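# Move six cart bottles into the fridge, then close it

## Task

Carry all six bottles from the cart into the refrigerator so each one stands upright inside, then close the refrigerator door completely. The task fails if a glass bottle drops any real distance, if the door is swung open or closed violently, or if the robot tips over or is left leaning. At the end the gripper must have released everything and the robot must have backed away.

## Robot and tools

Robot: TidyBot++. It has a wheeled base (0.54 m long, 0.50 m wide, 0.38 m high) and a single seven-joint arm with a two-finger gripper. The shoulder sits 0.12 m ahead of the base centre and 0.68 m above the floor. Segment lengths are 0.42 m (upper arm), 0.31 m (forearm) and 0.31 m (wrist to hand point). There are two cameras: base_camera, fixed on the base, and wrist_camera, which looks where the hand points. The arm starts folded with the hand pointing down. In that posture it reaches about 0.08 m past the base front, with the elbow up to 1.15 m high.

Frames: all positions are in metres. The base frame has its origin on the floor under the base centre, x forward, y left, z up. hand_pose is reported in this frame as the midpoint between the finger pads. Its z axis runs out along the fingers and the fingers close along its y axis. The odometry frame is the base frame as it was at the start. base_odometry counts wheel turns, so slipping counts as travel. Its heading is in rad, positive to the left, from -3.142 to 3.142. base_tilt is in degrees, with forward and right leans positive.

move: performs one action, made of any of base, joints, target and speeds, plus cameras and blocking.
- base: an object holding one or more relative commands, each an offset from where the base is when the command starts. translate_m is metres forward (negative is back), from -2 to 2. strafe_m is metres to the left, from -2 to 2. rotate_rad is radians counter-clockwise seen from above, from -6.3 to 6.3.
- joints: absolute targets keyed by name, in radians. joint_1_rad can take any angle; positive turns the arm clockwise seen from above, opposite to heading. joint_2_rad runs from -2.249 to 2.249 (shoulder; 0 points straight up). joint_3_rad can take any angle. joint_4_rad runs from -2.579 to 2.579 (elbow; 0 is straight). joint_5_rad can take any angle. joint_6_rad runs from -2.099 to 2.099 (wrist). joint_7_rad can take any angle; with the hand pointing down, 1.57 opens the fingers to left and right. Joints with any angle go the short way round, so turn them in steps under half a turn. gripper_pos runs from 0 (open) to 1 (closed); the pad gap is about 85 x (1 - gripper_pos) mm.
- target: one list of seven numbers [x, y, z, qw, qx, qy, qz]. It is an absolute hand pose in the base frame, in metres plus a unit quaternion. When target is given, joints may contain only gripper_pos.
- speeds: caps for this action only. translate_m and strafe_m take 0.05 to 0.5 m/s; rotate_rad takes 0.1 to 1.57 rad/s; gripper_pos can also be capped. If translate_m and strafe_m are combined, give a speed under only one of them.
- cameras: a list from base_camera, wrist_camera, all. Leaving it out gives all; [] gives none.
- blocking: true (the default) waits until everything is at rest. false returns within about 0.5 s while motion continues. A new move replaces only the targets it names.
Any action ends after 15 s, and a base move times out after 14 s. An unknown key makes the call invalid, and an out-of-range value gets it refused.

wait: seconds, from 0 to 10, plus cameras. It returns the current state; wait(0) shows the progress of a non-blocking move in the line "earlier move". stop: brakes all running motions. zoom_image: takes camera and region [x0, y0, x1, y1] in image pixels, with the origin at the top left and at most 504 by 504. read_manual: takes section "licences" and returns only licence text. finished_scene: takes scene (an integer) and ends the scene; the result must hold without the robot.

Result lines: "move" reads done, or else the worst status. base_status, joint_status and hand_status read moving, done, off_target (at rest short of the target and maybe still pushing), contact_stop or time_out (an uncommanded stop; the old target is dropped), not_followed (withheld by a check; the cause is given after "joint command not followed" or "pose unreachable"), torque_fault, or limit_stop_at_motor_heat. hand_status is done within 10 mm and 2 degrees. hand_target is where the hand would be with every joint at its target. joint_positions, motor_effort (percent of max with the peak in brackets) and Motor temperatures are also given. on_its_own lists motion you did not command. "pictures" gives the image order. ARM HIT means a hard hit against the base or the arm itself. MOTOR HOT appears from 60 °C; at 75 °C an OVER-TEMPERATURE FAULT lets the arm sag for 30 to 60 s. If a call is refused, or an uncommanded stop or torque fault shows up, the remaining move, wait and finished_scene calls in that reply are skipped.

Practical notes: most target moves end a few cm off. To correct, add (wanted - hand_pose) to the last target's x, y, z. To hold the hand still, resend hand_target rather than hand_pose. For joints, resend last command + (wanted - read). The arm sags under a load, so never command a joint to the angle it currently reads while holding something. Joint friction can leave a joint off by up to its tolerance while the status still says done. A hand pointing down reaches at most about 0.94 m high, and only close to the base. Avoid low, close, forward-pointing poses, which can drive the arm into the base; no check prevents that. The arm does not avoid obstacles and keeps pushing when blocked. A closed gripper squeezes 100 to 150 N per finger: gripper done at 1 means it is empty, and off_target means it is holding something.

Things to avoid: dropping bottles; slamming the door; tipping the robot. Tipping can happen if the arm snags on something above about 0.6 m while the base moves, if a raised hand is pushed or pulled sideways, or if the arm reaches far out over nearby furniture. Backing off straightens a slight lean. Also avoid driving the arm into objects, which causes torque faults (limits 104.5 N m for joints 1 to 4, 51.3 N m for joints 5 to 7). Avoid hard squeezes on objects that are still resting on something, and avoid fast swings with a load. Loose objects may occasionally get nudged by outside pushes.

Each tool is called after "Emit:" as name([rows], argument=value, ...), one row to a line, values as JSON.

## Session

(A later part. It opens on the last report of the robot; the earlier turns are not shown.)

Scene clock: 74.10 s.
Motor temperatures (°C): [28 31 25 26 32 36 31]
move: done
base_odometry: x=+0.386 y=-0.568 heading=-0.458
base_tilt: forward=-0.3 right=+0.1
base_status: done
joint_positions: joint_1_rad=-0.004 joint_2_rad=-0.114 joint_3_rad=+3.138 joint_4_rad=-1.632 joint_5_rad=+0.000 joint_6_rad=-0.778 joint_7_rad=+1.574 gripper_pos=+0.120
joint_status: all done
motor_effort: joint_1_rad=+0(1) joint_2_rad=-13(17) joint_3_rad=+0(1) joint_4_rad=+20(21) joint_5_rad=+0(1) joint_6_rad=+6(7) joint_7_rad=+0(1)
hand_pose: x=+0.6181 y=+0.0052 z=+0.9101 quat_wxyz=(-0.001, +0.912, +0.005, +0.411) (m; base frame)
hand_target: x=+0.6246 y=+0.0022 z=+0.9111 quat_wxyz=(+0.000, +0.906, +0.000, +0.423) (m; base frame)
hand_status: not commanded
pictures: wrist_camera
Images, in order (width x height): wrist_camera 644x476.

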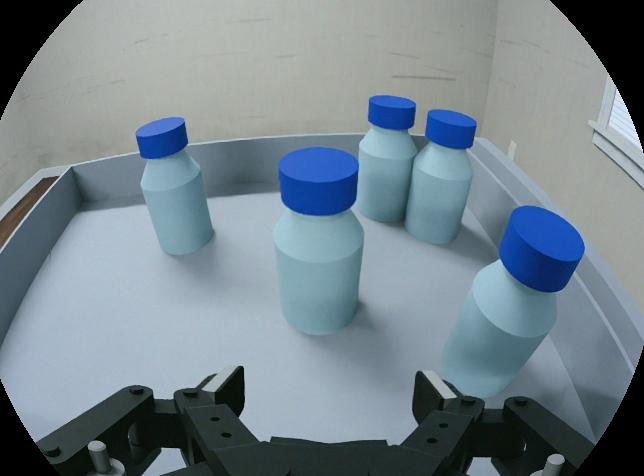

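Emit:
move(base={"translate_m":0.048,"strafe_m":0.005}, joints={"joint_2_rad":0.03,"joint_4_rad":-1.62,"joint_6_rad":-0.66}, cameras=["wrist_camera"])

Scene clock: 75.90 s.
Motor temperatures (°C): [28 31 25 26 32 36 31]
move: done
base_odometry: x=+0.432 y=-0.585 heading=-0.458
base_tilt: forward=-0.3 right=+0.1
base_status: done
joint_positions: joint_1_rad=-0.004 joint_2_rad=+0.026 joint_3_rad=+3.138 joint_4_rad=-1.631 joint_5_rad=+0.000 joint_6_rad=-0.705 joint_7_rad=+1.574 gripper_pos=+0.120
joint_status: all done
motor_effort: joint_1_rad=+1(1) joint_2_rad=-18(22) joint_3_rad=+0(1) joint_4_rad=+19(22) joint_5_rad=+0(1) joint_6_rad=+6(7) joint_7_rad=-1(1)
hand_pose: x=+0.6619 y=+0.0055 z=+0.8536 quat_wxyz=(-0.001, +0.925, +0.005, +0.380) (m; base frame)
hand_target: x=+0.6750 y=+0.0022 z=+0.8678 quat_wxyz=(-0.001, +0.915, +0.000, +0.404) (m; base frame)
hand_status: not commanded
pictures: wrist_camera
Images, in order (width x height): wrist_camera 644x476.

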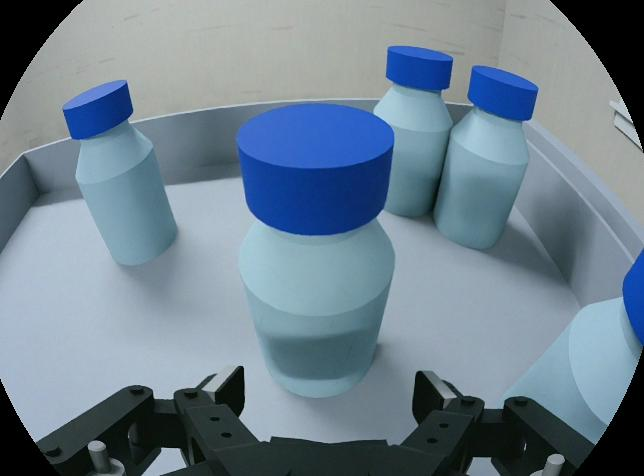

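Emit:
move(joints={"joint_1_rad":-0.028,"joint_2_rad":0.15,"joint_4_rad":-1.55,"joint_6_rad":-0.615}, cameras=["wrist_camera"])

Scene clock: 78.20 s.
Motor temperatures (°C): [28 31 25 26 32 36 31]
move: done
base_odometry: x=+0.432 y=-0.585 heading=-0.458
base_tilt: forward=-0.3 right=+0.1
base_status: not commanded
joint_positions: joint_1_rad=-0.015 joint_2_rad=+0.133 joint_3_rad=+3.138 joint_4_rad=-1.577 joint_5_rad=+0.000 joint_6_rad=-0.659 joint_7_rad=+1.574 gripper_pos=+0.120
joint_status: all done
motor_effort: joint_1_rad=+0(1) joint_2_rad=-21(24) joint_3_rad=+0(1) joint_4_rad=+19(20) joint_5_rad=+0(1) joint_6_rad=+6(6) joint_7_rad=+0(1)
hand_pose: x=+0.7032 y=+0.0119 z=+0.8321 quat_wxyz=(-0.003, +0.926, +0.010, +0.377) (m; base frame)
hand_target: x=+0.7223 y=+0.0192 z=+0.8465 quat_wxyz=(-0.006, +0.916, +0.013, +0.402) (m; base frame)
hand_status: not commanded
pictures: wrist_camera
Images, in order (width x height): wrist_camera 644x476.

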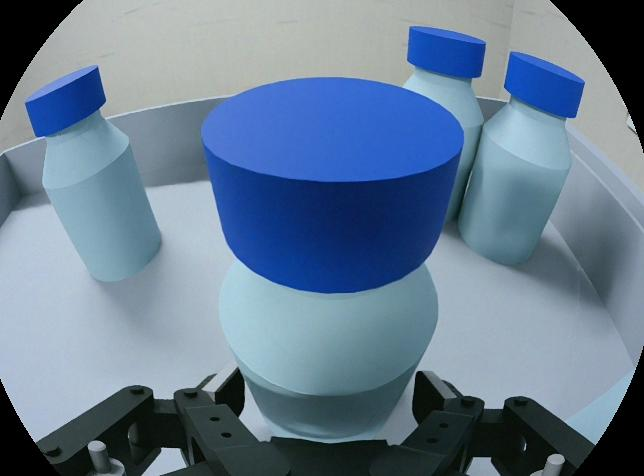

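Emit:
move(joints={"gripper_pos":0.4}, cameras=[])

Emit:
move(joints={"joint_2_rad":0.08,"joint_4_rad":-1.30,"joint_6_rad":-0.94,"gripper_pos":0.5}, cameras=[])

Emit:
move(joints={"joint_2_rad":0.0,"joint_4_rad":-1.10,"joint_6_rad":-1.22}, cameras=["wrist_camera"])

Scene clock: 79.30 s.
Motor temperatures (°C): [28 31 25 26 32 36 31]
move: off_target
base_odometry: x=+0.432 y=-0.585 heading=-0.458
base_tilt: forward=-0.3 right=+0.1
base_status: not commanded
joint_positions: joint_1_rad=-0.016 joint_2_rad=+0.132 joint_3_rad=+3.138 joint_4_rad=-1.575 joint_5_rad=+0.000 joint_6_rad=-0.658 joint_7_rad=+1.574 gripper_pos=+0.275
joint_status: gripper_pos off_target (ended at +0.275, target +0.400)
motor_effort: joint_1_rad=+0(2) joint_2_rad=-19(22) joint_3_rad=+0(2) joint_4_rad=+20(21) joint_5_rad=+0(1) joint_6_rad=+6(7) joint_7_rad=+0(1)
hand_pose: x=+0.7039 y=+0.0129 z=+0.8340 quat_wxyz=(-0.003, +0.926, +0.011, +0.378) (m; base frame)
hand_target: x=+0.7223 y=+0.0192 z=+0.8465 quat_wxyz=(-0.006, +0.916, +0.013, +0.402) (m; base frame)
hand_status: not commanded
pictures: none
No camera images: "cameras" was empty.

Scene clock: 80.90 s.
Motor temperatures (°C): [28 31 25 26 32 36 31]
move: done
base_odometry: x=+0.432 y=-0.585 heading=-0.458
base_tilt: forward=-0.3 right=+0.1
base_status: not commanded
joint_positions: joint_1_rad=-0.016 joint_2_rad=+0.080 joint_3_rad=+3.138 joint_4_rad=-1.324 joint_5_rad=+0.000 joint_6_rad=-0.882 joint_7_rad=+1.574 gripper_pos=+0.500
joint_status: all done
motor_effort: joint_1_rad=+1(1) joint_2_rad=-20(26) joint_3_rad=+0(1) joint_4_rad=+20(23) joint_5_rad=+0(1) joint_6_rad=+6(11) joint_7_rad=+0(1)
hand_pose: x=+0.6974 y=+0.0128 z=+0.9491 quat_wxyz=(-0.003, +0.910, +0.011, +0.415) (m; base frame)
hand_target: x=+0.6889 y=+0.0182 z=+0.9488 quat_wxyz=(-0.006, +0.917, +0.013, +0.399) (m; base frame)
hand_status: not commanded
pictures: none
No camera images: "cameras" was empty.

Scene clock: 82.40 s.
Motor temperatures (°C): [28 31 25 26 32 36 31]
move: done
base_odometry: x=+0.432 y=-0.585 heading=-0.458
base_tilt: forward=-0.3 right=+0.1
base_status: not commanded
joint_positions: joint_1_rad=-0.016 joint_2_rad=-0.005 joint_3_rad=+3.138 joint_4_rad=-1.122 joint_5_rad=+0.000 joint_6_rad=-1.161 joint_7_rad=+1.574 gripper_pos=+0.500
joint_status: all done
motor_effort: joint_1_rad=+0(1) joint_2_rad=-16(22) joint_3_rad=+0(1) joint_4_rad=+18(22) joint_5_rad=+0(1) joint_6_rad=+7(7) joint_7_rad=+0(1)
hand_pose: x=+0.6358 y=+0.0117 z=+1.0383 quat_wxyz=(-0.003, +0.908, +0.011, +0.419) (m; base frame)
hand_target: x=+0.6268 y=+0.0164 z=+1.0332 quat_wxyz=(-0.006, +0.917, +0.013, +0.399) (m; base frame)
hand_status: not commanded
pictures: wrist_camera
Images, in order (width x height): wrist_camera 644x476.

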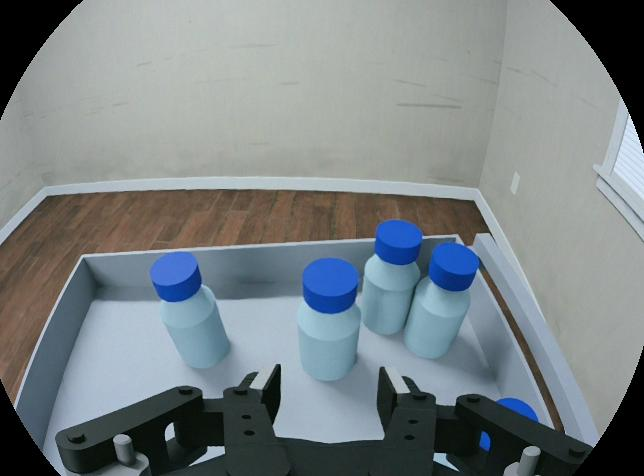

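Emit:
move(joints={"joint_2_rad":0.03,"joint_4_rad":-1.62,"joint_6_rad":-0.66,"gripper_pos":0.12}, cameras=["wrist_camera"])

Scene clock: 84.77 s.
Motor temperatures (°C): [28 31 25 26 32 36 31]
move: done
base_odometry: x=+0.432 y=-0.585 heading=-0.458
base_tilt: forward=-0.3 right=+0.1
base_status: not commanded
joint_positions: joint_1_rad=-0.016 joint_2_rad=+0.009 joint_3_rad=+3.138 joint_4_rad=-1.601 joint_5_rad=+0.000 joint_6_rad=-0.707 joint_7_rad=+1.574 gripper_pos=+0.120
joint_status: all done
motor_effort: joint_1_rad=+1(1) joint_2_rad=-17(20) joint_3_rad=+0(1) joint_4_rad=+20(22) joint_5_rad=+0(1) joint_6_rad=+5(7) joint_7_rad=+1(1)
hand_pose: x=+0.6652 y=+0.0123 z=+0.8789 quat_wxyz=(-0.003, +0.916, +0.011, +0.401) (m; base frame)
hand_target: x=+0.6747 y=+0.0178 z=+0.8678 quat_wxyz=(-0.006, +0.915, +0.013, +0.404) (m; base frame)
hand_status: not commanded
pictures: wrist_camera
Images, in order (width x height): wrist_camera 644x476.

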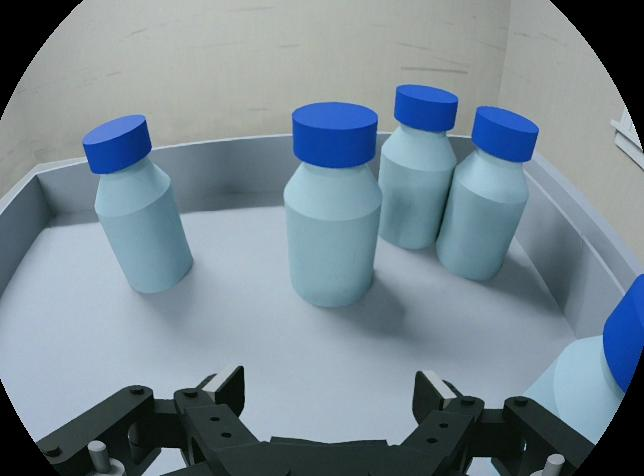

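Emit:
move(joints={"joint_2_rad":-0.112,"joint_4_rad":-1.647,"joint_6_rad":-0.734}, base={"translate_m":0.06}, speeds={"translate_m":0.15})

Scene clock: 87.00 s.
Motor temperatures (°C): [28 31 25 26 32 36 31]
move: done
base_odometry: x=+0.486 y=-0.611 heading=-0.458
base_tilt: forward=-0.3 right=+0.1
base_status: done
joint_positions: joint_1_rad=-0.017 joint_2_rad=-0.106 joint_3_rad=+3.138 joint_4_rad=-1.626 joint_5_rad=+0.000 joint_6_rad=-0.705 joint_7_rad=+1.574 gripper_pos=+0.120
joint_status: all done
motor_effort: joint_1_rad=+1(2) joint_2_rad=-15(19) joint_3_rad=+0(2) joint_4_rad=+20(21) joint_5_rad=+0(1) joint_6_rad=+7(7) joint_7_rad=+0(1)
hand_pose: x=+0.6352 y=+0.0120 z=+0.9265 quat_wxyz=(-0.003, +0.897, +0.011, +0.442) (m; base frame)
hand_target: x=+0.6243 y=+0.0163 z=+0.9111 quat_wxyz=(-0.006, +0.906, +0.013, +0.423) (m; base frame)
hand_status: not commanded
pictures: base_camera, wrist_camera
Images, in order (width x height): base_camera 644x364, wrist_camera 644x476.

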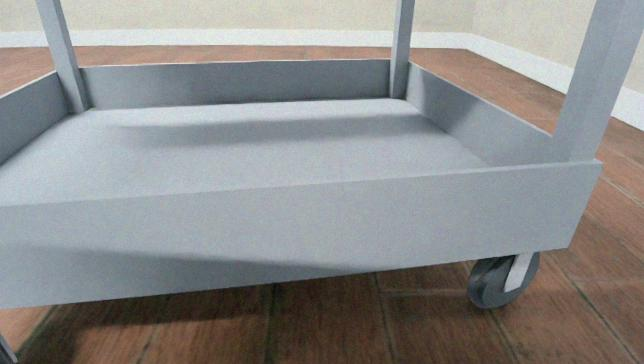

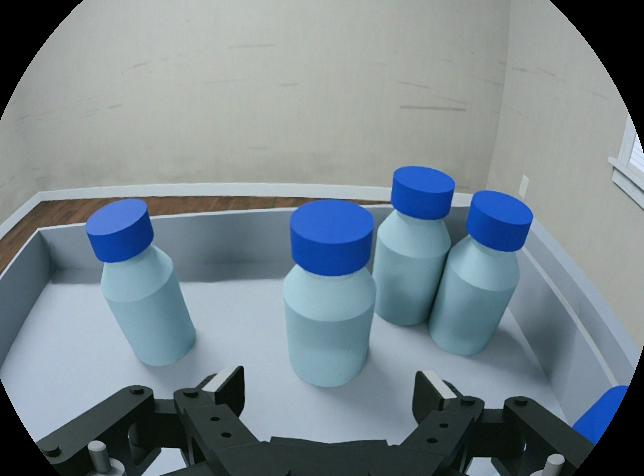

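Emit:
move(joints={"joint_2_rad":0.03,"joint_4_rad":-1.62,"joint_6_rad":-0.66}, base={"translate_m":0.032}, speeds={"translate_m":0.15}, cameras=["wrist_camera"])

Scene clock: 88.97 s.
Motor temperatures (°C): [28 31 25 26 32 36 31]
move: done
base_odometry: x=+0.515 y=-0.625 heading=-0.458
base_tilt: forward=-0.3 right=+0.1
base_status: done
joint_positions: joint_1_rad=-0.017 joint_2_rad=+0.024 joint_3_rad=+3.138 joint_4_rad=-1.627 joint_5_rad=+0.000 joint_6_rad=-0.693 joint_7_rad=+1.574 gripper_pos=+0.120
joint_status: all done
motor_effort: joint_1_rad=+0(2) joint_2_rad=-17(21) joint_3_rad=+0(2) joint_4_rad=+19(21) joint_5_rad=+0(1) joint_6_rad=+5(7) joint_7_rad=+0(1)
hand_pose: x=+0.6651 y=+0.0126 z=+0.8603 quat_wxyz=(-0.003, +0.921, +0.011, +0.389) (m; base frame)
hand_target: x=+0.6747 y=+0.0178 z=+0.8678 quat_wxyz=(-0.006, +0.915, +0.013, +0.404) (m; base frame)
hand_status: not commanded
pictures: wrist_camera
Images, in order (width x height): wrist_camera 644x476.

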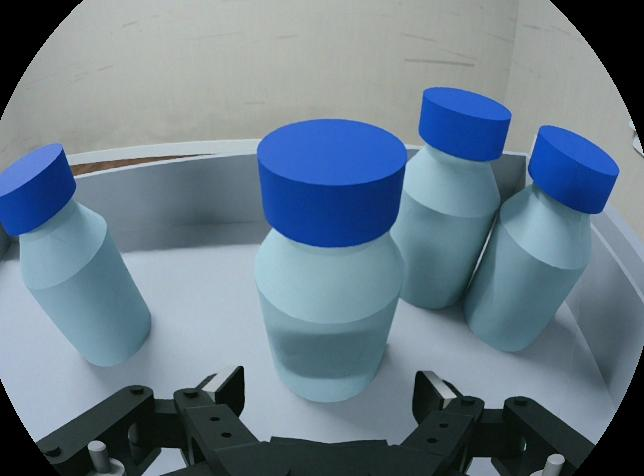

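Emit:
move(joints={"joint_2_rad":0.15,"joint_4_rad":-1.55,"joint_6_rad":-0.615}, base={"translate_m":0.013}, speeds={"translate_m":0.1}, cameras=["wrist_camera"])

Scene clock: 90.97 s.
Motor temperatures (°C): [28 31 25 26 32 36 31]
move: done
base_odometry: x=+0.526 y=-0.631 heading=-0.458
base_tilt: forward=-0.3 right=+0.1
base_status: done
joint_positions: joint_1_rad=-0.017 joint_2_rad=+0.134 joint_3_rad=+3.138 joint_4_rad=-1.579 joint_5_rad=+0.000 joint_6_rad=-0.658 joint_7_rad=+1.574 gripper_pos=+0.120
joint_status: all done
motor_effort: joint_1_rad=+1(3) joint_2_rad=-21(25) joint_3_rad=+0(1) joint_4_rad=+19(20) joint_5_rad=+0(1) joint_6_rad=+5(6) joint_7_rad=+0(1)
hand_pose: x=+0.7029 y=+0.0135 z=+0.8311 quat_wxyz=(-0.003, +0.927, +0.011, +0.376) (m; base frame)
hand_target: x=+0.7223 y=+0.0192 z=+0.8465 quat_wxyz=(-0.006, +0.916, +0.013, +0.402) (m; base frame)
hand_status: not commanded
pictures: wrist_camera
Images, in order (width x height): wrist_camera 644x476.

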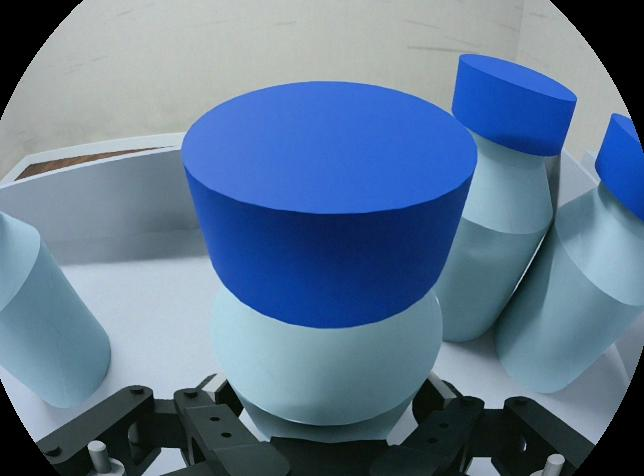

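Emit:
move(joints={"gripper_pos":0.4}, cameras=[])

Scene clock: 91.87 s.
Motor temperatures (°C): [28 31 25 26 32 36 31]
move: off_target
base_odometry: x=+0.526 y=-0.631 heading=-0.458
base_tilt: forward=-0.3 right=+0.1
base_status: not commanded
joint_positions: joint_1_rad=-0.020 joint_2_rad=+0.134 joint_3_rad=+3.138 joint_4_rad=-1.577 joint_5_rad=+0.000 joint_6_rad=-0.658 joint_7_rad=+1.574 gripper_pos=+0.248
joint_status: gripper_pos off_target (ended at +0.248, target +0.400)
motor_effort: joint_1_rad=+0(3) joint_2_rad=-21(22) joint_3_rad=+0(2) joint_4_rad=+20(20) joint_5_rad=+0(2) joint_6_rad=+7(7) joint_7_rad=+0(1)
hand_pose: x=+0.7035 y=+0.0148 z=+0.8323 quat_wxyz=(-0.004, +0.926, +0.012, +0.377) (m; base frame)
hand_target: x=+0.7223 y=+0.0192 z=+0.8465 quat_wxyz=(-0.006, +0.916, +0.013, +0.402) (m; base frame)
hand_status: not commanded
pictures: none
No camera images: "cameras" was empty.

Emit:
move(joints={"joint_2_rad":0.08,"joint_4_rad":-1.30,"joint_6_rad":-0.94,"gripper_pos":0.5}, cameras=[])

Emit:
move(joints={"joint_1_rad":0.0,"joint_2_rad":0.0,"joint_4_rad":-1.10,"joint_6_rad":-1.22}, cameras=["wrist_camera"])

Scene clock: 93.73 s.
Motor temperatures (°C): [28 31 25 26 32 36 31]
move: off_target
base_odometry: x=+0.526 y=-0.631 heading=-0.458
base_tilt: forward=-0.3 right=+0.1
base_status: not commanded
joint_positions: joint_1_rad=-0.020 joint_2_rad=+0.103 joint_3_rad=+3.138 joint_4_rad=-1.348 joint_5_rad=+0.000 joint_6_rad=-0.896 joint_7_rad=+1.574 gripper_pos=+0.248
joint_status: gripper_pos off_target (ended at +0.248, target +0.500); the others done
motor_effort: joint_1_rad=+0(1) joint_2_rad=-24(28) joint_3_rad=+1(1) joint_4_rad=+23(25) joint_5_rad=+0(1) joint_6_rad=+8(9) joint_7_rad=+0(1)
hand_pose: x=+0.6963 y=+0.0146 z=+0.9204 quat_wxyz=(-0.004, +0.922, +0.012, +0.387) (m; base frame)
hand_target: x=+0.6889 y=+0.0182 z=+0.9488 quat_wxyz=(-0.006, +0.917, +0.013, +0.399) (m; base frame)
hand_status: not commanded
pictures: none
No camera images: "cameras" was empty.

Scene clock: 95.27 s.
Motor temperatures (°C): [28 31 25 26 32 36 31]
move: done
base_odometry: x=+0.526 y=-0.631 heading=-0.458
base_tilt: forward=-0.3 right=+0.1
base_status: not commanded
joint_positions: joint_1_rad=-0.014 joint_2_rad=+0.014 joint_3_rad=+3.138 joint_4_rad=-1.144 joint_5_rad=+0.000 joint_6_rad=-1.175 joint_7_rad=+1.574 gripper_pos=+0.248
joint_status: all done
motor_effort: joint_1_rad=+1(1) joint_2_rad=-21(26) joint_3_rad=+0(1) joint_4_rad=+22(24) joint_5_rad=+0(1) joint_6_rad=+9(9) joint_7_rad=+0(1)
hand_pose: x=+0.6378 y=+0.0107 z=+1.0138 quat_wxyz=(-0.003, +0.919, +0.010, +0.393) (m; base frame)
hand_target: x=+0.6271 y=+0.0022 z=+1.0331 quat_wxyz=(+0.000, +0.917, +0.000, +0.399) (m; base frame)
hand_status: not commanded
pictures: wrist_camera
Images, in order (width x height): wrist_camera 644x476.

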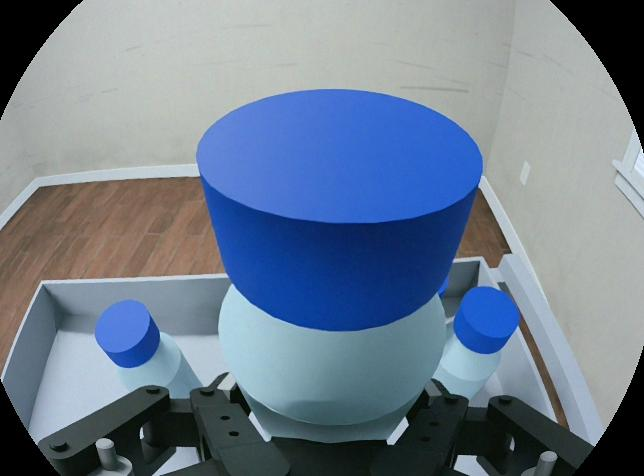

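Emit:
move(base={"translate_m":-0.45}, speeds={"translate_m":0.35}, cameras=[])

Emit:
move(base={"translate_m":0.496,"strafe_m":1.301,"rotate_rad":1.544}, speeds={"translate_m":0.4,"rotate_rad":0.6}, cameras=["base_camera"])

Scene clock: 99.00 s.
Motor temperatures (°C): [28 31 25 26 32 36 31]
move: done
base_odometry: x=+0.123 y=-0.432 heading=-0.458
base_tilt: forward=-0.3 right=+0.1
base_status: done
joint_positions: joint_1_rad=-0.010 joint_2_rad=+0.011 joint_3_rad=+3.138 joint_4_rad=-1.144 joint_5_rad=+0.000 joint_6_rad=-1.183 joint_7_rad=+1.574 gripper_pos=+0.248
joint_status: not commanded
motor_effort: joint_1_rad=+0(3) joint_2_rad=-20(24) joint_3_rad=+0(3) joint_4_rad=+22(23) joint_5_rad=+0(2) joint_6_rad=+9(9) joint_7_rad=+0(1)
hand_pose: x=+0.6353 y=+0.0085 z=+1.0134 quat_wxyz=(-0.002, +0.920, +0.008, +0.391) (m; base frame)
hand_target: x=+0.6271 y=+0.0022 z=+1.0331 quat_wxyz=(+0.000, +0.917, +0.000, +0.399) (m; base frame)
hand_status: not commanded
pictures: none
No camera images: "cameras" was empty.

Scene clock: 103.43 s.
Motor temperatures (°C): [28 31 25 26 32 36 31]
move: done
base_odometry: x=+1.143 y=+0.516 heading=+1.087
base_tilt: forward=-0.3 right=+0.1
base_status: done
joint_positions: joint_1_rad=+0.001 joint_2_rad=+0.016 joint_3_rad=+3.145 joint_4_rad=-1.144 joint_5_rad=+0.000 joint_6_rad=-1.183 joint_7_rad=+1.574 gripper_pos=+0.248
joint_status: not commanded
motor_effort: joint_1_rad=+1(4) joint_2_rad=-20(24) joint_3_rad=+0(4) joint_4_rad=+22(23) joint_5_rad=+0(3) joint_6_rad=+8(9) joint_7_rad=+0(1)
hand_pose: x=+0.6368 y=-0.0009 z=+1.0111 quat_wxyz=(+0.002, +0.921, +0.000, +0.389) (m; base frame)
hand_target: x=+0.6271 y=+0.0022 z=+1.0331 quat_wxyz=(+0.000, +0.917, +0.000, +0.399) (m; base frame)
hand_status: not commanded
pictures: base_camera
Images, in order (width x height): base_camera 644x364.

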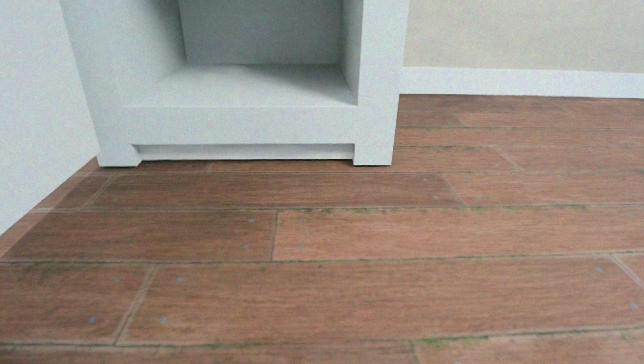

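Emit:
move(base={"translate_m":0.483,"strafe_m":0.008}, speeds={"translate_m":0.2}, joints={"joint_1_rad":-0.145,"joint_2_rad":0.36,"joint_4_rad":-0.54,"joint_6_rad":-1.42}, cameras=["wrist_camera"])

Emit:
move(joints={"joint_2_rad":0.335,"joint_4_rad":-0.77,"joint_6_rad":-1.17}, cameras=["wrist_camera"])

Scene clock: 107.33 s.
Motor temperatures (°C): [28 31 25 26 32 36 31]
move: done
base_odometry: x=+1.361 y=+0.947 heading=+1.087
base_tilt: forward=-0.3 right=+0.1
base_status: done
joint_positions: joint_1_rad=-0.131 joint_2_rad=+0.365 joint_3_rad=+3.145 joint_4_rad=-0.590 joint_5_rad=+0.000 joint_6_rad=-1.379 joint_7_rad=+1.574 gripper_pos=+0.248
joint_status: all done
motor_effort: joint_1_rad=+1(3) joint_2_rad=-30(33) joint_3_rad=+0(2) joint_4_rad=+20(23) joint_5_rad=+0(1) joint_6_rad=+9(10) joint_7_rad=+0(1)
hand_pose: x=+0.7456 y=+0.0823 z=+1.0414 quat_wxyz=(-0.024, +0.917, +0.061, +0.392) (m; base frame)
hand_target: x=+0.7346 y=+0.0920 z=+1.0590 quat_wxyz=(-0.030, +0.914, +0.067, +0.398) (m; base frame)
hand_status: not commanded
pictures: wrist_camera
Images, in order (width x height): wrist_camera 644x476.

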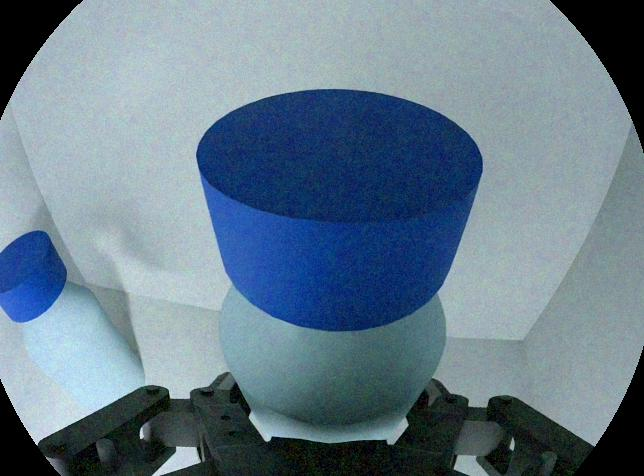

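Scene clock: 108.60 s.
Motor temperatures (°C): [28 31 25 26 32 36 31]
move: done
base_odometry: x=+1.361 y=+0.947 heading=+1.087
base_tilt: forward=-0.3 right=+0.1
base_status: not commanded
joint_positions: joint_1_rad=-0.131 joint_2_rad=+0.365 joint_3_rad=+3.145 joint_4_rad=-0.774 joint_5_rad=+0.000 joint_6_rad=-1.234 joint_7_rad=+1.574 gripper_pos=+0.248
joint_status: all done
motor_effort: joint_1_rad=+1(1) joint_2_rad=-32(33) joint_3_rad=+0(1) joint_4_rad=+21(24) joint_5_rad=+0(1) joint_6_rad=+8(9) joint_7_rad=+1(1)
hand_pose: x=+0.7654 y=+0.0848 z=+0.9824 quat_wxyz=(-0.023, +0.925, +0.061, +0.374) (m; base frame)
hand_target: x=+0.7682 y=+0.0970 z=+1.0188 quat_wxyz=(-0.031, +0.905, +0.066, +0.419) (m; base frame)
hand_status: not commanded
pictures: wrist_camera
Images, in order (width x height): wrist_camera 644x476.

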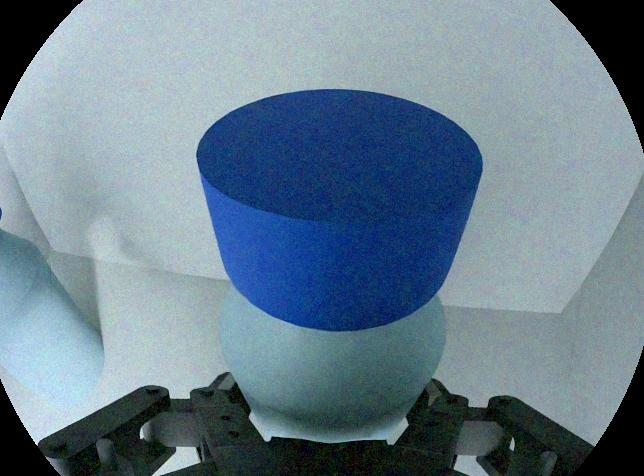

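Emit:
move(joints={"joint_2_rad":0.335,"joint_4_rad":-0.81,"joint_6_rad":-1.14}, cameras=[])

Emit:
move(joints={"joint_2_rad":0.35,"joint_4_rad":-0.85,"joint_6_rad":-1.12}, cameras=["wrist_camera"])

Scene clock: 109.77 s.
Motor temperatures (°C): [28 31 25 26 32 36 31]
move: done
base_odometry: x=+1.361 y=+0.947 heading=+1.087
base_tilt: forward=-0.3 right=+0.1
base_status: not commanded
joint_positions: joint_1_rad=-0.131 joint_2_rad=+0.363 joint_3_rad=+3.145 joint_4_rad=-0.815 joint_5_rad=+0.000 joint_6_rad=-1.200 joint_7_rad=+1.574 gripper_pos=+0.248
joint_status: all done
motor_effort: joint_1_rad=+0(1) joint_2_rad=-32(34) joint_3_rad=+0(0) joint_4_rad=+22(23) joint_5_rad=+0(1) joint_6_rad=+7(9) joint_7_rad=+0(1)
hand_pose: x=+0.7687 y=+0.0852 z=+0.9703 quat_wxyz=(-0.022, +0.926, +0.061, +0.372) (m; base frame)
hand_target: x=+0.7716 y=+0.0975 z=+1.0051 quat_wxyz=(-0.031, +0.907, +0.066, +0.414) (m; base frame)
hand_status: not commanded
pictures: none
No camera images: "cameras" was empty.

Scene clock: 110.47 s.
Motor temperatures (°C): [28 31 25 26 32 36 31]
move: done
base_odometry: x=+1.360 y=+0.947 heading=+1.087
base_tilt: forward=-0.3 right=+0.1
base_status: not commanded
joint_positions: joint_1_rad=-0.131 joint_2_rad=+0.357 joint_3_rad=+3.145 joint_4_rad=-0.837 joint_5_rad=+0.000 joint_6_rad=-1.174 joint_7_rad=+1.574 gripper_pos=+0.248
joint_status: all done
motor_effort: joint_1_rad=+1(1) joint_2_rad=-27(32) joint_3_rad=+0(1) joint_4_rad=+19(22) joint_5_rad=-1(1) joint_6_rad=+7(8) joint_7_rad=+0(1)
hand_pose: x=+0.7702 y=+0.0854 z=+0.9688 quat_wxyz=(-0.023, +0.924, +0.061, +0.376) (m; base frame)
hand_target: x=+0.7769 y=+0.0983 z=+0.9790 quat_wxyz=(-0.030, +0.914, +0.067, +0.398) (m; base frame)
hand_status: not commanded
pictures: wrist_camera
Images, in order (width x height): wrist_camera 644x476.

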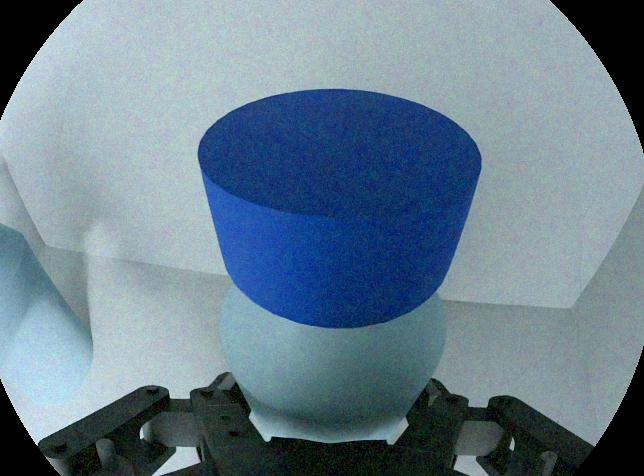

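Emit:
move(joints={"gripper_pos":0.1}, cameras=[])

Emit:
move(base={"translate_m":-0.12,"strafe_m":-0.016}, speeds={"translate_m":0.1}, cameras=["wrist_camera"])

Emit:
move(base={"translate_m":-0.38}, cameras=[])

Scene clock: 111.87 s.
Motor temperatures (°C): [28 31 25 26 32 36 31]
move: done
base_odometry: x=+1.360 y=+0.947 heading=+1.087
base_tilt: forward=-0.3 right=+0.1
base_status: not commanded
joint_positions: joint_1_rad=-0.131 joint_2_rad=+0.356 joint_3_rad=+3.145 joint_4_rad=-0.838 joint_5_rad=+0.000 joint_6_rad=-1.160 joint_7_rad=+1.574 gripper_pos=+0.100
joint_status: all done
motor_effort: joint_1_rad=+1(1) joint_2_rad=-28(30) joint_3_rad=+0(1) joint_4_rad=+19(21) joint_5_rad=+0(1) joint_6_rad=+5(8) joint_7_rad=+0(1)
hand_pose: x=+0.7730 y=+0.0857 z=+0.9721 quat_wxyz=(-0.023, +0.921, +0.061, +0.383) (m; base frame)
hand_target: x=+0.7769 y=+0.0983 z=+0.9790 quat_wxyz=(-0.030, +0.914, +0.067, +0.398) (m; base frame)
hand_status: not commanded
pictures: none
No camera images: "cameras" was empty.

Scene clock: 113.63 s.
Motor temperatures (°C): [28 31 25 26 32 36 31]
move: done
base_odometry: x=+1.319 y=+0.834 heading=+1.087
base_tilt: forward=-0.3 right=+0.1
base_status: done
joint_positions: joint_1_rad=-0.133 joint_2_rad=+0.348 joint_3_rad=+3.145 joint_4_rad=-0.838 joint_5_rad=+0.000 joint_6_rad=-1.159 joint_7_rad=+1.574 gripper_pos=+0.100
joint_status: not commanded
motor_effort: joint_1_rad=+0(2) joint_2_rad=-27(32) joint_3_rad=+0(2) joint_4_rad=+18(19) joint_5_rad=+0(1) joint_6_rad=+6(7) joint_7_rad=+0(1)
hand_pose: x=+0.7706 y=+0.0869 z=+0.9776 quat_wxyz=(-0.024, +0.920, +0.062, +0.387) (m; base frame)
hand_target: x=+0.7769 y=+0.0983 z=+0.9790 quat_wxyz=(-0.030, +0.914, +0.067, +0.398) (m; base frame)
hand_status: not commanded
pictures: wrist_camera
Images, in order (width x height): wrist_camera 644x476.

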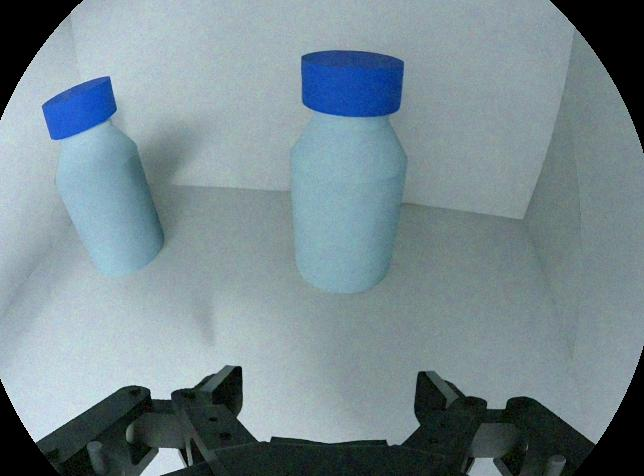

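Scene clock: 115.67 s.
Motor temperatures (°C): [28 31 25 26 32 36 31]
move: done
base_odometry: x=+1.142 y=+0.497 heading=+1.087
base_tilt: forward=-0.3 right=+0.1
base_status: done
joint_positions: joint_1_rad=-0.134 joint_2_rad=+0.337 joint_3_rad=+3.145 joint_4_rad=-0.838 joint_5_rad=+0.000 joint_6_rad=-1.158 joint_7_rad=+1.574 gripper_pos=+0.100
joint_status: not commanded
motor_effort: joint_1_rad=+0(2) joint_2_rad=-27(32) joint_3_rad=+0(1) joint_4_rad=+18(19) joint_5_rad=-1(1) joint_6_rad=+6(7) joint_7_rad=+1(1)
hand_pose: x=+0.7676 y=+0.0868 z=+0.9846 quat_wxyz=(-0.024, +0.918, +0.062, +0.392) (m; base frame)
hand_target: x=+0.7769 y=+0.0983 z=+0.9790 quat_wxyz=(-0.030, +0.914, +0.067, +0.398) (m; base frame)
hand_status: not commanded
pictures: none
No camera images: "cameras" was empty.

Emit:
move(base={"translate_m":-1.442,"strafe_m":0.457,"rotate_rad":-1.545}, joints={"joint_1_rad":0.0,"joint_2_rad":-0.112,"joint_4_rad":-1.5,"joint_6_rad":-0.9,"gripper_pos":0.12}, cameras=["wrist_camera"])

Scene clock: 121.17 s.
Motor temperatures (°C): [28 31 25 26 32 36 31]
move: done
base_odometry: x=+0.067 y=-0.567 heading=-0.459
base_tilt: forward=-0.3 right=+0.1
base_status: done
joint_positions: joint_1_rad=-0.004 joint_2_rad=-0.105 joint_3_rad=+3.141 joint_4_rad=-1.481 joint_5_rad=+0.000 joint_6_rad=-0.944 joint_7_rad=+1.574 gripper_pos=+0.120
joint_status: all done
motor_effort: joint_1_rad=+0(3) joint_2_rad=-13(32) joint_3_rad=+0(3) joint_4_rad=+19(20) joint_5_rad=+0(1) joint_6_rad=+6(7) joint_7_rad=+1(1)
hand_pose: x=+0.6112 y=+0.0036 z=+0.9494 quat_wxyz=(+0.000, +0.917, +0.004, +0.400) (m; base frame)
hand_target: x=+0.6157 y=+0.0022 z=+0.9525 quat_wxyz=(+0.000, +0.910, +0.000, +0.414) (m; base frame)
hand_status: not commanded
pictures: wrist_camera
Images, in order (width x height): wrist_camera 644x476.

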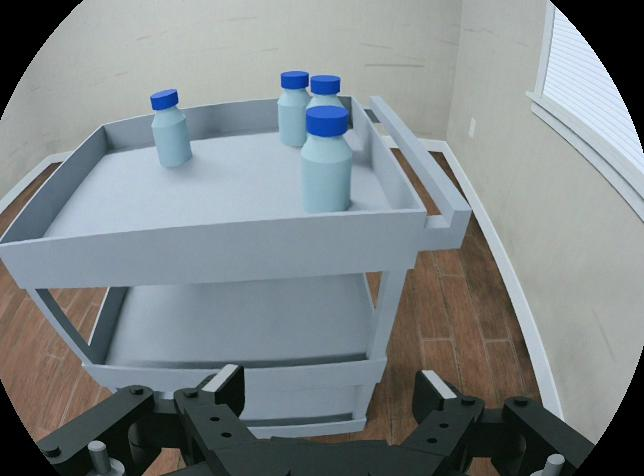

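Emit:
move(base={"translate_m":0.235}, joints={"joint_2_rad":-0.112,"joint_4_rad":-1.647,"joint_6_rad":-0.734}, cameras=["wrist_camera"])

Scene clock: 123.30 s.
Motor temperatures (°C): [28 31 25 26 32 36 31]
move: done
base_odometry: x=+0.278 y=-0.672 heading=-0.459
base_tilt: forward=-0.3 right=+0.1
base_status: done
joint_positions: joint_1_rad=-0.004 joint_2_rad=-0.113 joint_3_rad=+3.141 joint_4_rad=-1.631 joint_5_rad=+0.000 joint_6_rad=-0.778 joint_7_rad=+1.574 gripper_pos=+0.120
joint_status: all done
motor_effort: joint_1_rad=+1(1) joint_2_rad=-13(17) joint_3_rad=+0(1) joint_4_rad=+20(21) joint_5_rad=-1(1) joint_6_rad=+6(7) joint_7_rad=+0(1)
hand_pose: x=+0.6183 y=+0.0037 z=+0.9101 quat_wxyz=(+0.000, +0.912, +0.004, +0.410) (m; base frame)
hand_target: x=+0.6246 y=+0.0022 z=+0.9111 quat_wxyz=(+0.000, +0.906, +0.000, +0.423) (m; base frame)
hand_status: not commanded
pictures: wrist_camera
Images, in order (width x height): wrist_camera 644x476.

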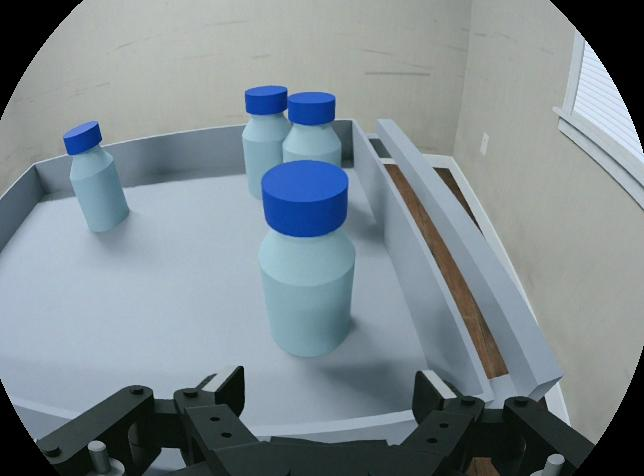

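Emit:
move(base={"translate_m":0.033,"strafe_m":0.014}, joints={"joint_2_rad":0.03,"joint_4_rad":-1.62,"joint_6_rad":-0.66}, cameras=["wrist_camera"])

Scene clock: 124.83 s.
Motor temperatures (°C): [28 31 25 26 32 36 31]
move: done
base_odometry: x=+0.314 y=-0.674 heading=-0.460
base_tilt: forward=-0.3 right=+0.1
base_status: done
joint_positions: joint_1_rad=-0.004 joint_2_rad=+0.025 joint_3_rad=+3.141 joint_4_rad=-1.631 joint_5_rad=+0.000 joint_6_rad=-0.706 joint_7_rad=+1.574 gripper_pos=+0.120
joint_status: all done
motor_effort: joint_1_rad=+1(1) joint_2_rad=-18(21) joint_3_rad=+0(1) joint_4_rad=+20(21) joint_5_rad=+0(1) joint_6_rad=+6(7) joint_7_rad=+0(1)
hand_pose: x=+0.6615 y=+0.0038 z=+0.8545 quat_wxyz=(+0.000, +0.925, +0.004, +0.380) (m; base frame)
hand_target: x=+0.6750 y=+0.0022 z=+0.8678 quat_wxyz=(-0.001, +0.915, +0.000, +0.404) (m; base frame)
hand_status: not commanded
pictures: wrist_camera
Images, in order (width x height): wrist_camera 644x476.

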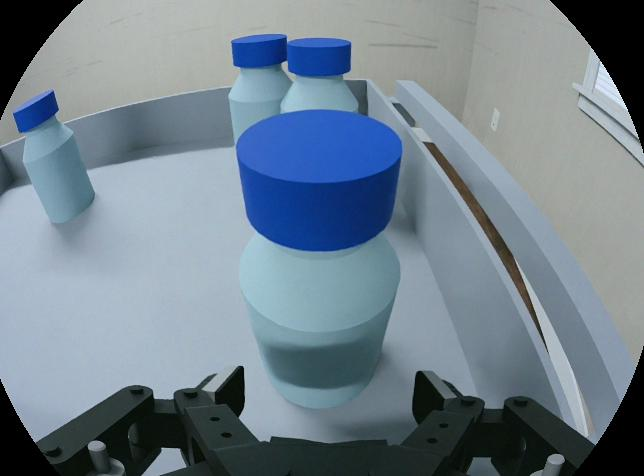

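Emit:
move(joints={"joint_2_rad":0.15,"joint_4_rad":-1.55,"joint_6_rad":-0.615}, cameras=["wrist_camera"])

Scene clock: 126.27 s.
Motor temperatures (°C): [28 31 25 26 32 36 31]
move: done
base_odometry: x=+0.314 y=-0.674 heading=-0.460
base_tilt: forward=-0.3 right=+0.1
base_status: not commanded
joint_positions: joint_1_rad=-0.004 joint_2_rad=+0.128 joint_3_rad=+3.141 joint_4_rad=-1.579 joint_5_rad=+0.000 joint_6_rad=-0.660 joint_7_rad=+1.574 gripper_pos=+0.120
joint_status: all done
motor_effort: joint_1_rad=+2(3) joint_2_rad=-21(23) joint_3_rad=+2(2) joint_4_rad=+19(20) joint_5_rad=+0(1) joint_6_rad=+6(7) joint_7_rad=+0(1)
hand_pose: x=+0.7020 y=+0.0042 z=+0.8343 quat_wxyz=(+0.000, +0.926, +0.004, +0.378) (m; base frame)
hand_target: x=+0.7226 y=+0.0023 z=+0.8465 quat_wxyz=(-0.001, +0.916, +0.000, +0.402) (m; base frame)
hand_status: not commanded
pictures: wrist_camera
Images, in order (width x height): wrist_camera 644x476.

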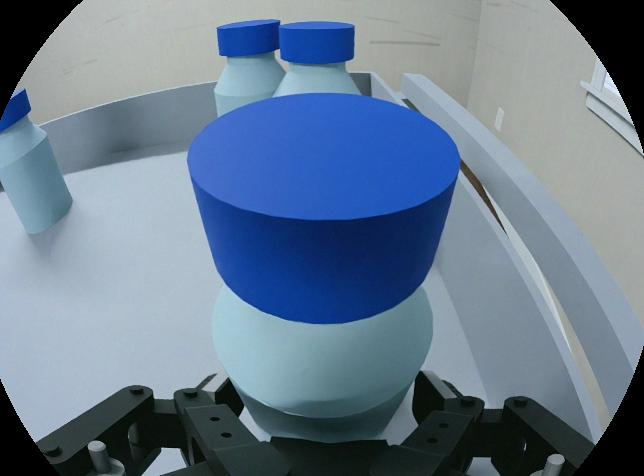

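Emit:
move(joints={"gripper_pos":0.4}, cameras=[])

Emit:
move(joints={"joint_2_rad":0.12,"joint_4_rad":-1.45,"joint_6_rad":-0.76,"gripper_pos":0.5}, cameras=[])

Scene clock: 127.33 s.
Motor temperatures (°C): [28 31 25 26 32 36 31]
move: off_target
base_odometry: x=+0.314 y=-0.674 heading=-0.460
base_tilt: forward=-0.3 right=+0.1
base_status: not commanded
joint_positions: joint_1_rad=-0.004 joint_2_rad=+0.128 joint_3_rad=+3.141 joint_4_rad=-1.575 joint_5_rad=+0.000 joint_6_rad=-0.658 joint_7_rad=+1.574 gripper_pos=+0.257
joint_status: gripper_pos off_target (ended at +0.257, target +0.400)
motor_effort: joint_1_rad=+2(3) joint_2_rad=-19(21) joint_3_rad=+1(3) joint_4_rad=+20(20) joint_5_rad=+0(2) joint_6_rad=+7(7) joint_7_rad=+0(1)
hand_pose: x=+0.7033 y=+0.0041 z=+0.8365 quat_wxyz=(+0.000, +0.925, +0.004, +0.380) (m; base frame)
hand_target: x=+0.7226 y=+0.0023 z=+0.8465 quat_wxyz=(-0.001, +0.916, +0.000, +0.402) (m; base frame)
hand_status: not commanded
pictures: none
No camera images: "cameras" was empty.

Scene clock: 128.27 s.
Motor temperatures (°C): [28 31 25 26 32 36 31]
move: off_target
base_odometry: x=+0.314 y=-0.674 heading=-0.460
base_tilt: forward=-0.3 right=+0.1
base_status: not commanded
joint_positions: joint_1_rad=-0.004 joint_2_rad=+0.133 joint_3_rad=+3.141 joint_4_rad=-1.499 joint_5_rad=+0.000 joint_6_rad=-0.730 joint_7_rad=+1.574 gripper_pos=+0.257
joint_status: gripper_pos off_target (ended at +0.257, target +0.500); the others done
motor_effort: joint_1_rad=+0(2) joint_2_rad=-25(26) joint_3_rad=+0(1) joint_4_rad=+23(25) joint_5_rad=-1(1) joint_6_rad=+8(9) joint_7_rad=+0(1)
hand_pose: x=+0.7072 y=+0.0041 z=+0.8581 quat_wxyz=(+0.000, +0.925, +0.004, +0.380) (m; base frame)
hand_target: x=+0.7095 y=+0.0022 z=+0.8855 quat_wxyz=(-0.001, +0.919, +0.000, +0.395) (m; base frame)
hand_status: not commanded
pictures: none
No camera images: "cameras" was empty.

Emit:
move(joints={"joint_2_rad":0.08,"joint_4_rad":-1.30,"joint_6_rad":-0.94}, cameras=[])

Emit:
move(joints={"joint_1_rad":0.0,"joint_2_rad":0.0,"joint_4_rad":-1.10,"joint_6_rad":-1.22}, cameras=["wrist_camera"])

Emit:
move(base={"translate_m":-0.35}, speeds={"translate_m":0.35}, cameras=["wrist_camera"])

Scene clock: 130.33 s.
Motor temperatures (°C): [28 31 25 26 32 36 31]
move: done
base_odometry: x=+0.314 y=-0.674 heading=-0.460
base_tilt: forward=-0.3 right=+0.1
base_status: not commanded
joint_positions: joint_1_rad=-0.004 joint_2_rad=+0.103 joint_3_rad=+3.141 joint_4_rad=-1.347 joint_5_rad=+0.000 joint_6_rad=-0.895 joint_7_rad=+1.574 gripper_pos=+0.257
joint_status: all done
motor_effort: joint_1_rad=+0(1) joint_2_rad=-24(27) joint_3_rad=+0(1) joint_4_rad=+23(25) joint_5_rad=+0(1) joint_6_rad=+9(9) joint_7_rad=+1(1)
hand_pose: x=+0.6969 y=+0.0041 z=+0.9203 quat_wxyz=(+0.000, +0.922, +0.004, +0.388) (m; base frame)
hand_target: x=+0.6892 y=+0.0022 z=+0.9488 quat_wxyz=(-0.001, +0.917, +0.000, +0.399) (m; base frame)
hand_status: not commanded
pictures: none
No camera images: "cameras" was empty.

Scene clock: 131.87 s.
Motor temperatures (°C): [28 31 25 26 32 36 31]
move: done
base_odometry: x=+0.314 y=-0.674 heading=-0.460
base_tilt: forward=-0.3 right=+0.1
base_status: not commanded
joint_positions: joint_1_rad=-0.004 joint_2_rad=+0.013 joint_3_rad=+3.141 joint_4_rad=-1.143 joint_5_rad=+0.000 joint_6_rad=-1.175 joint_7_rad=+1.574 gripper_pos=+0.257
joint_status: all done
motor_effort: joint_1_rad=+0(2) joint_2_rad=-19(27) joint_3_rad=+0(1) joint_4_rad=+22(24) joint_5_rad=+1(1) joint_6_rad=+8(9) joint_7_rad=+0(1)
hand_pose: x=+0.6378 y=+0.0038 z=+1.0152 quat_wxyz=(+0.000, +0.919, +0.004, +0.395) (m; base frame)
hand_target: x=+0.6271 y=+0.0022 z=+1.0332 quat_wxyz=(+0.000, +0.917, +0.000, +0.399) (m; base frame)
hand_status: not commanded
pictures: wrist_camera
Images, in order (width x height): wrist_camera 644x476.

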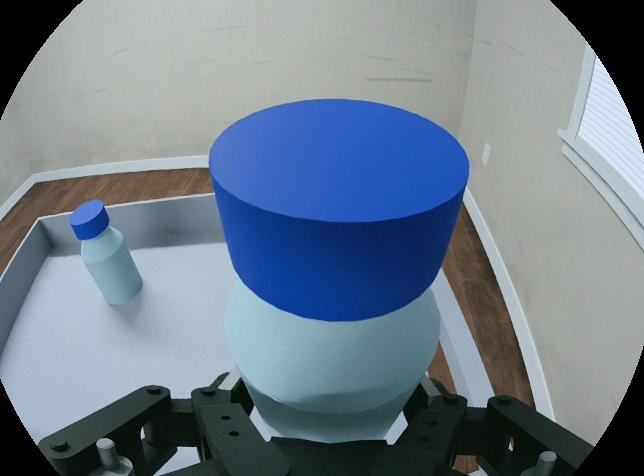

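Scene clock: 133.87 s.
Motor temperatures (°C): [28 31 25 26 32 36 31]
move: done
base_odometry: x=+0.000 y=-0.518 heading=-0.460
base_tilt: forward=-0.3 right=+0.1
base_status: done
joint_positions: joint_1_rad=-0.004 joint_2_rad=+0.010 joint_3_rad=+3.141 joint_4_rad=-1.143 joint_5_rad=+0.000 joint_6_rad=-1.181 joint_7_rad=+1.574 gripper_pos=+0.257
joint_status: not commanded
motor_effort: joint_1_rad=+1(2) joint_2_rad=-19(24) joint_3_rad=+0(2) joint_4_rad=+21(22) joint_5_rad=+0(1) joint_6_rad=+8(9) joint_7_rad=+0(1)
hand_pose: x=+0.6355 y=+0.0035 z=+1.0152 quat_wxyz=(+0.000, +0.919, +0.004, +0.393) (m; base frame)
hand_target: x=+0.6271 y=+0.0022 z=+1.0332 quat_wxyz=(+0.000, +0.917, +0.000, +0.399) (m; base frame)
hand_status: not commanded
pictures: wrist_camera
Images, in order (width x height): wrist_camera 644x476.

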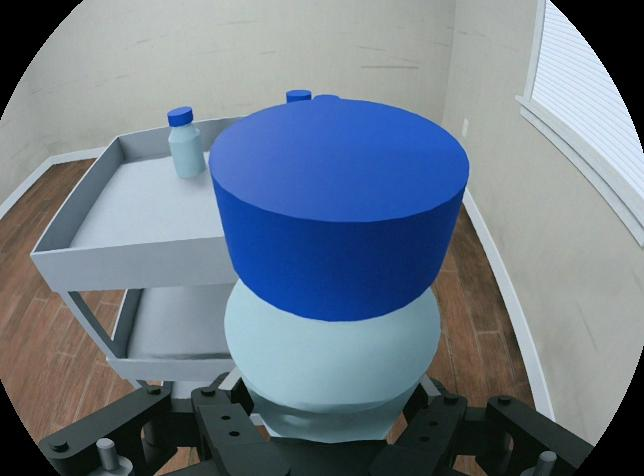

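Emit:
move(base={"translate_m":0.557,"strafe_m":1.444,"rotate_rad":1.547}, speeds={"translate_m":0.42,"rotate_rad":0.6}, cameras=["base_camera"])

Scene clock: 138.97 s.
Motor temperatures (°C): [28 31 25 26 32 36 31]
move: done
base_odometry: x=+1.140 y=+0.529 heading=+1.089
base_tilt: forward=-0.3 right=+0.1
base_status: done
joint_positions: joint_1_rad=+0.001 joint_2_rad=+0.014 joint_3_rad=+3.145 joint_4_rad=-1.143 joint_5_rad=+0.001 joint_6_rad=-1.181 joint_7_rad=+1.574 gripper_pos=+0.257
joint_status: not commanded
motor_effort: joint_1_rad=+1(5) joint_2_rad=-19(24) joint_3_rad=+0(5) joint_4_rad=+22(23) joint_5_rad=+0(3) joint_6_rad=+8(10) joint_7_rad=+0(1)
hand_pose: x=+0.6369 y=-0.0014 z=+1.0129 quat_wxyz=(+0.002, +0.920, -0.001, +0.391) (m; base frame)
hand_target: x=+0.6271 y=+0.0022 z=+1.0332 quat_wxyz=(+0.000, +0.917, +0.000, +0.399) (m; base frame)
hand_status: not commanded
pictures: base_camera
Images, in order (width x height): base_camera 644x364.

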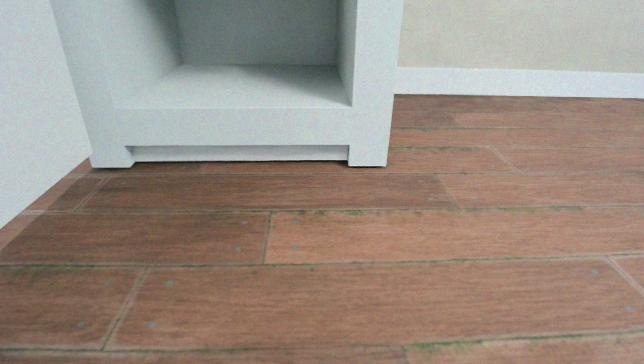

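Emit:
move(base={"translate_m":0.34}, speeds={"translate_m":0.2}, joints={"joint_1_rad":-0.15,"joint_2_rad":0.36,"joint_4_rad":-0.54,"joint_6_rad":-1.42}, cameras=["wrist_camera"])

Emit:
move(joints={"joint_2_rad":0.335,"joint_4_rad":-0.77,"joint_6_rad":-1.17}, cameras=["wrist_camera"])

Scene clock: 142.10 s.
Motor temperatures (°C): [28 31 25 26 32 36 31]
move: done
base_odometry: x=+1.298 y=+0.830 heading=+1.088
base_tilt: forward=-0.3 right=+0.1
base_status: done
joint_positions: joint_1_rad=-0.136 joint_2_rad=+0.365 joint_3_rad=+3.145 joint_4_rad=-0.588 joint_5_rad=+0.001 joint_6_rad=-1.377 joint_7_rad=+1.574 gripper_pos=+0.257
joint_status: all done
motor_effort: joint_1_rad=+1(3) joint_2_rad=-29(34) joint_3_rad=+0(3) joint_4_rad=+20(23) joint_5_rad=+0(2) joint_6_rad=+8(10) joint_7_rad=+0(1)
hand_pose: x=+0.7454 y=+0.0851 z=+1.0426 quat_wxyz=(-0.025, +0.917, +0.063, +0.394) (m; base frame)
hand_target: x=+0.7341 y=+0.0950 z=+1.0590 quat_wxyz=(-0.031, +0.914, +0.069, +0.398) (m; base frame)
hand_status: not commanded
pictures: wrist_camera
Images, in order (width x height): wrist_camera 644x476.

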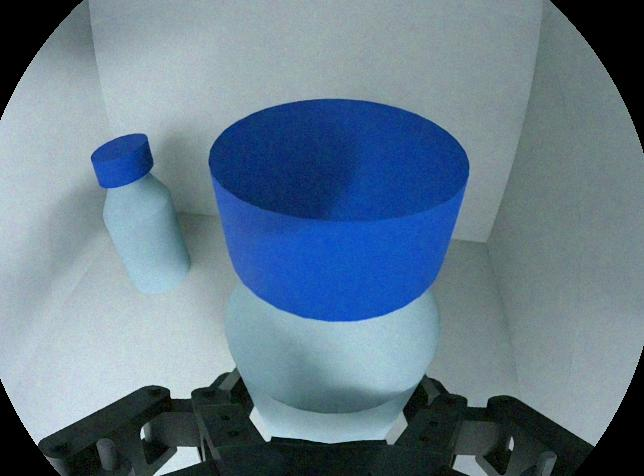

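Scene clock: 143.37 s.
Motor temperatures (°C): [28 31 25 26 32 36 31]
move: done
base_odometry: x=+1.298 y=+0.830 heading=+1.088
base_tilt: forward=-0.3 right=+0.1
base_status: not commanded
joint_positions: joint_1_rad=-0.136 joint_2_rad=+0.364 joint_3_rad=+3.145 joint_4_rad=-0.773 joint_5_rad=+0.001 joint_6_rad=-1.234 joint_7_rad=+1.574 gripper_pos=+0.257
joint_status: all done
motor_effort: joint_1_rad=+1(1) joint_2_rad=-31(33) joint_3_rad=+0(1) joint_4_rad=+22(23) joint_5_rad=+0(1) joint_6_rad=+8(9) joint_7_rad=+0(1)
hand_pose: x=+0.7651 y=+0.0877 z=+0.9835 quat_wxyz=(-0.023, +0.925, +0.063, +0.375) (m; base frame)
hand_target: x=+0.7677 y=+0.1002 z=+1.0188 quat_wxyz=(-0.032, +0.905, +0.068, +0.419) (m; base frame)
hand_status: not commanded
pictures: wrist_camera
Images, in order (width x height): wrist_camera 644x476.

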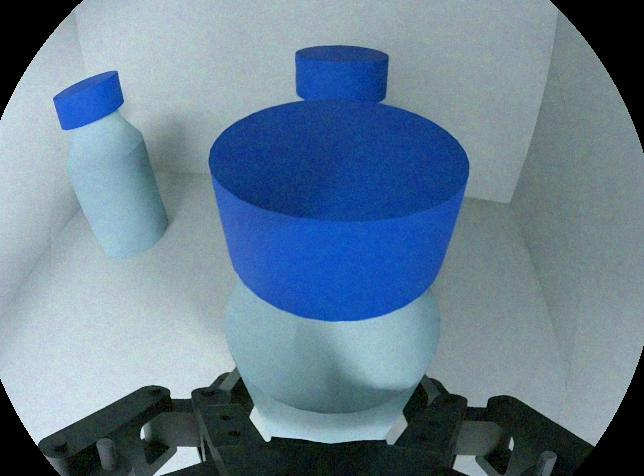

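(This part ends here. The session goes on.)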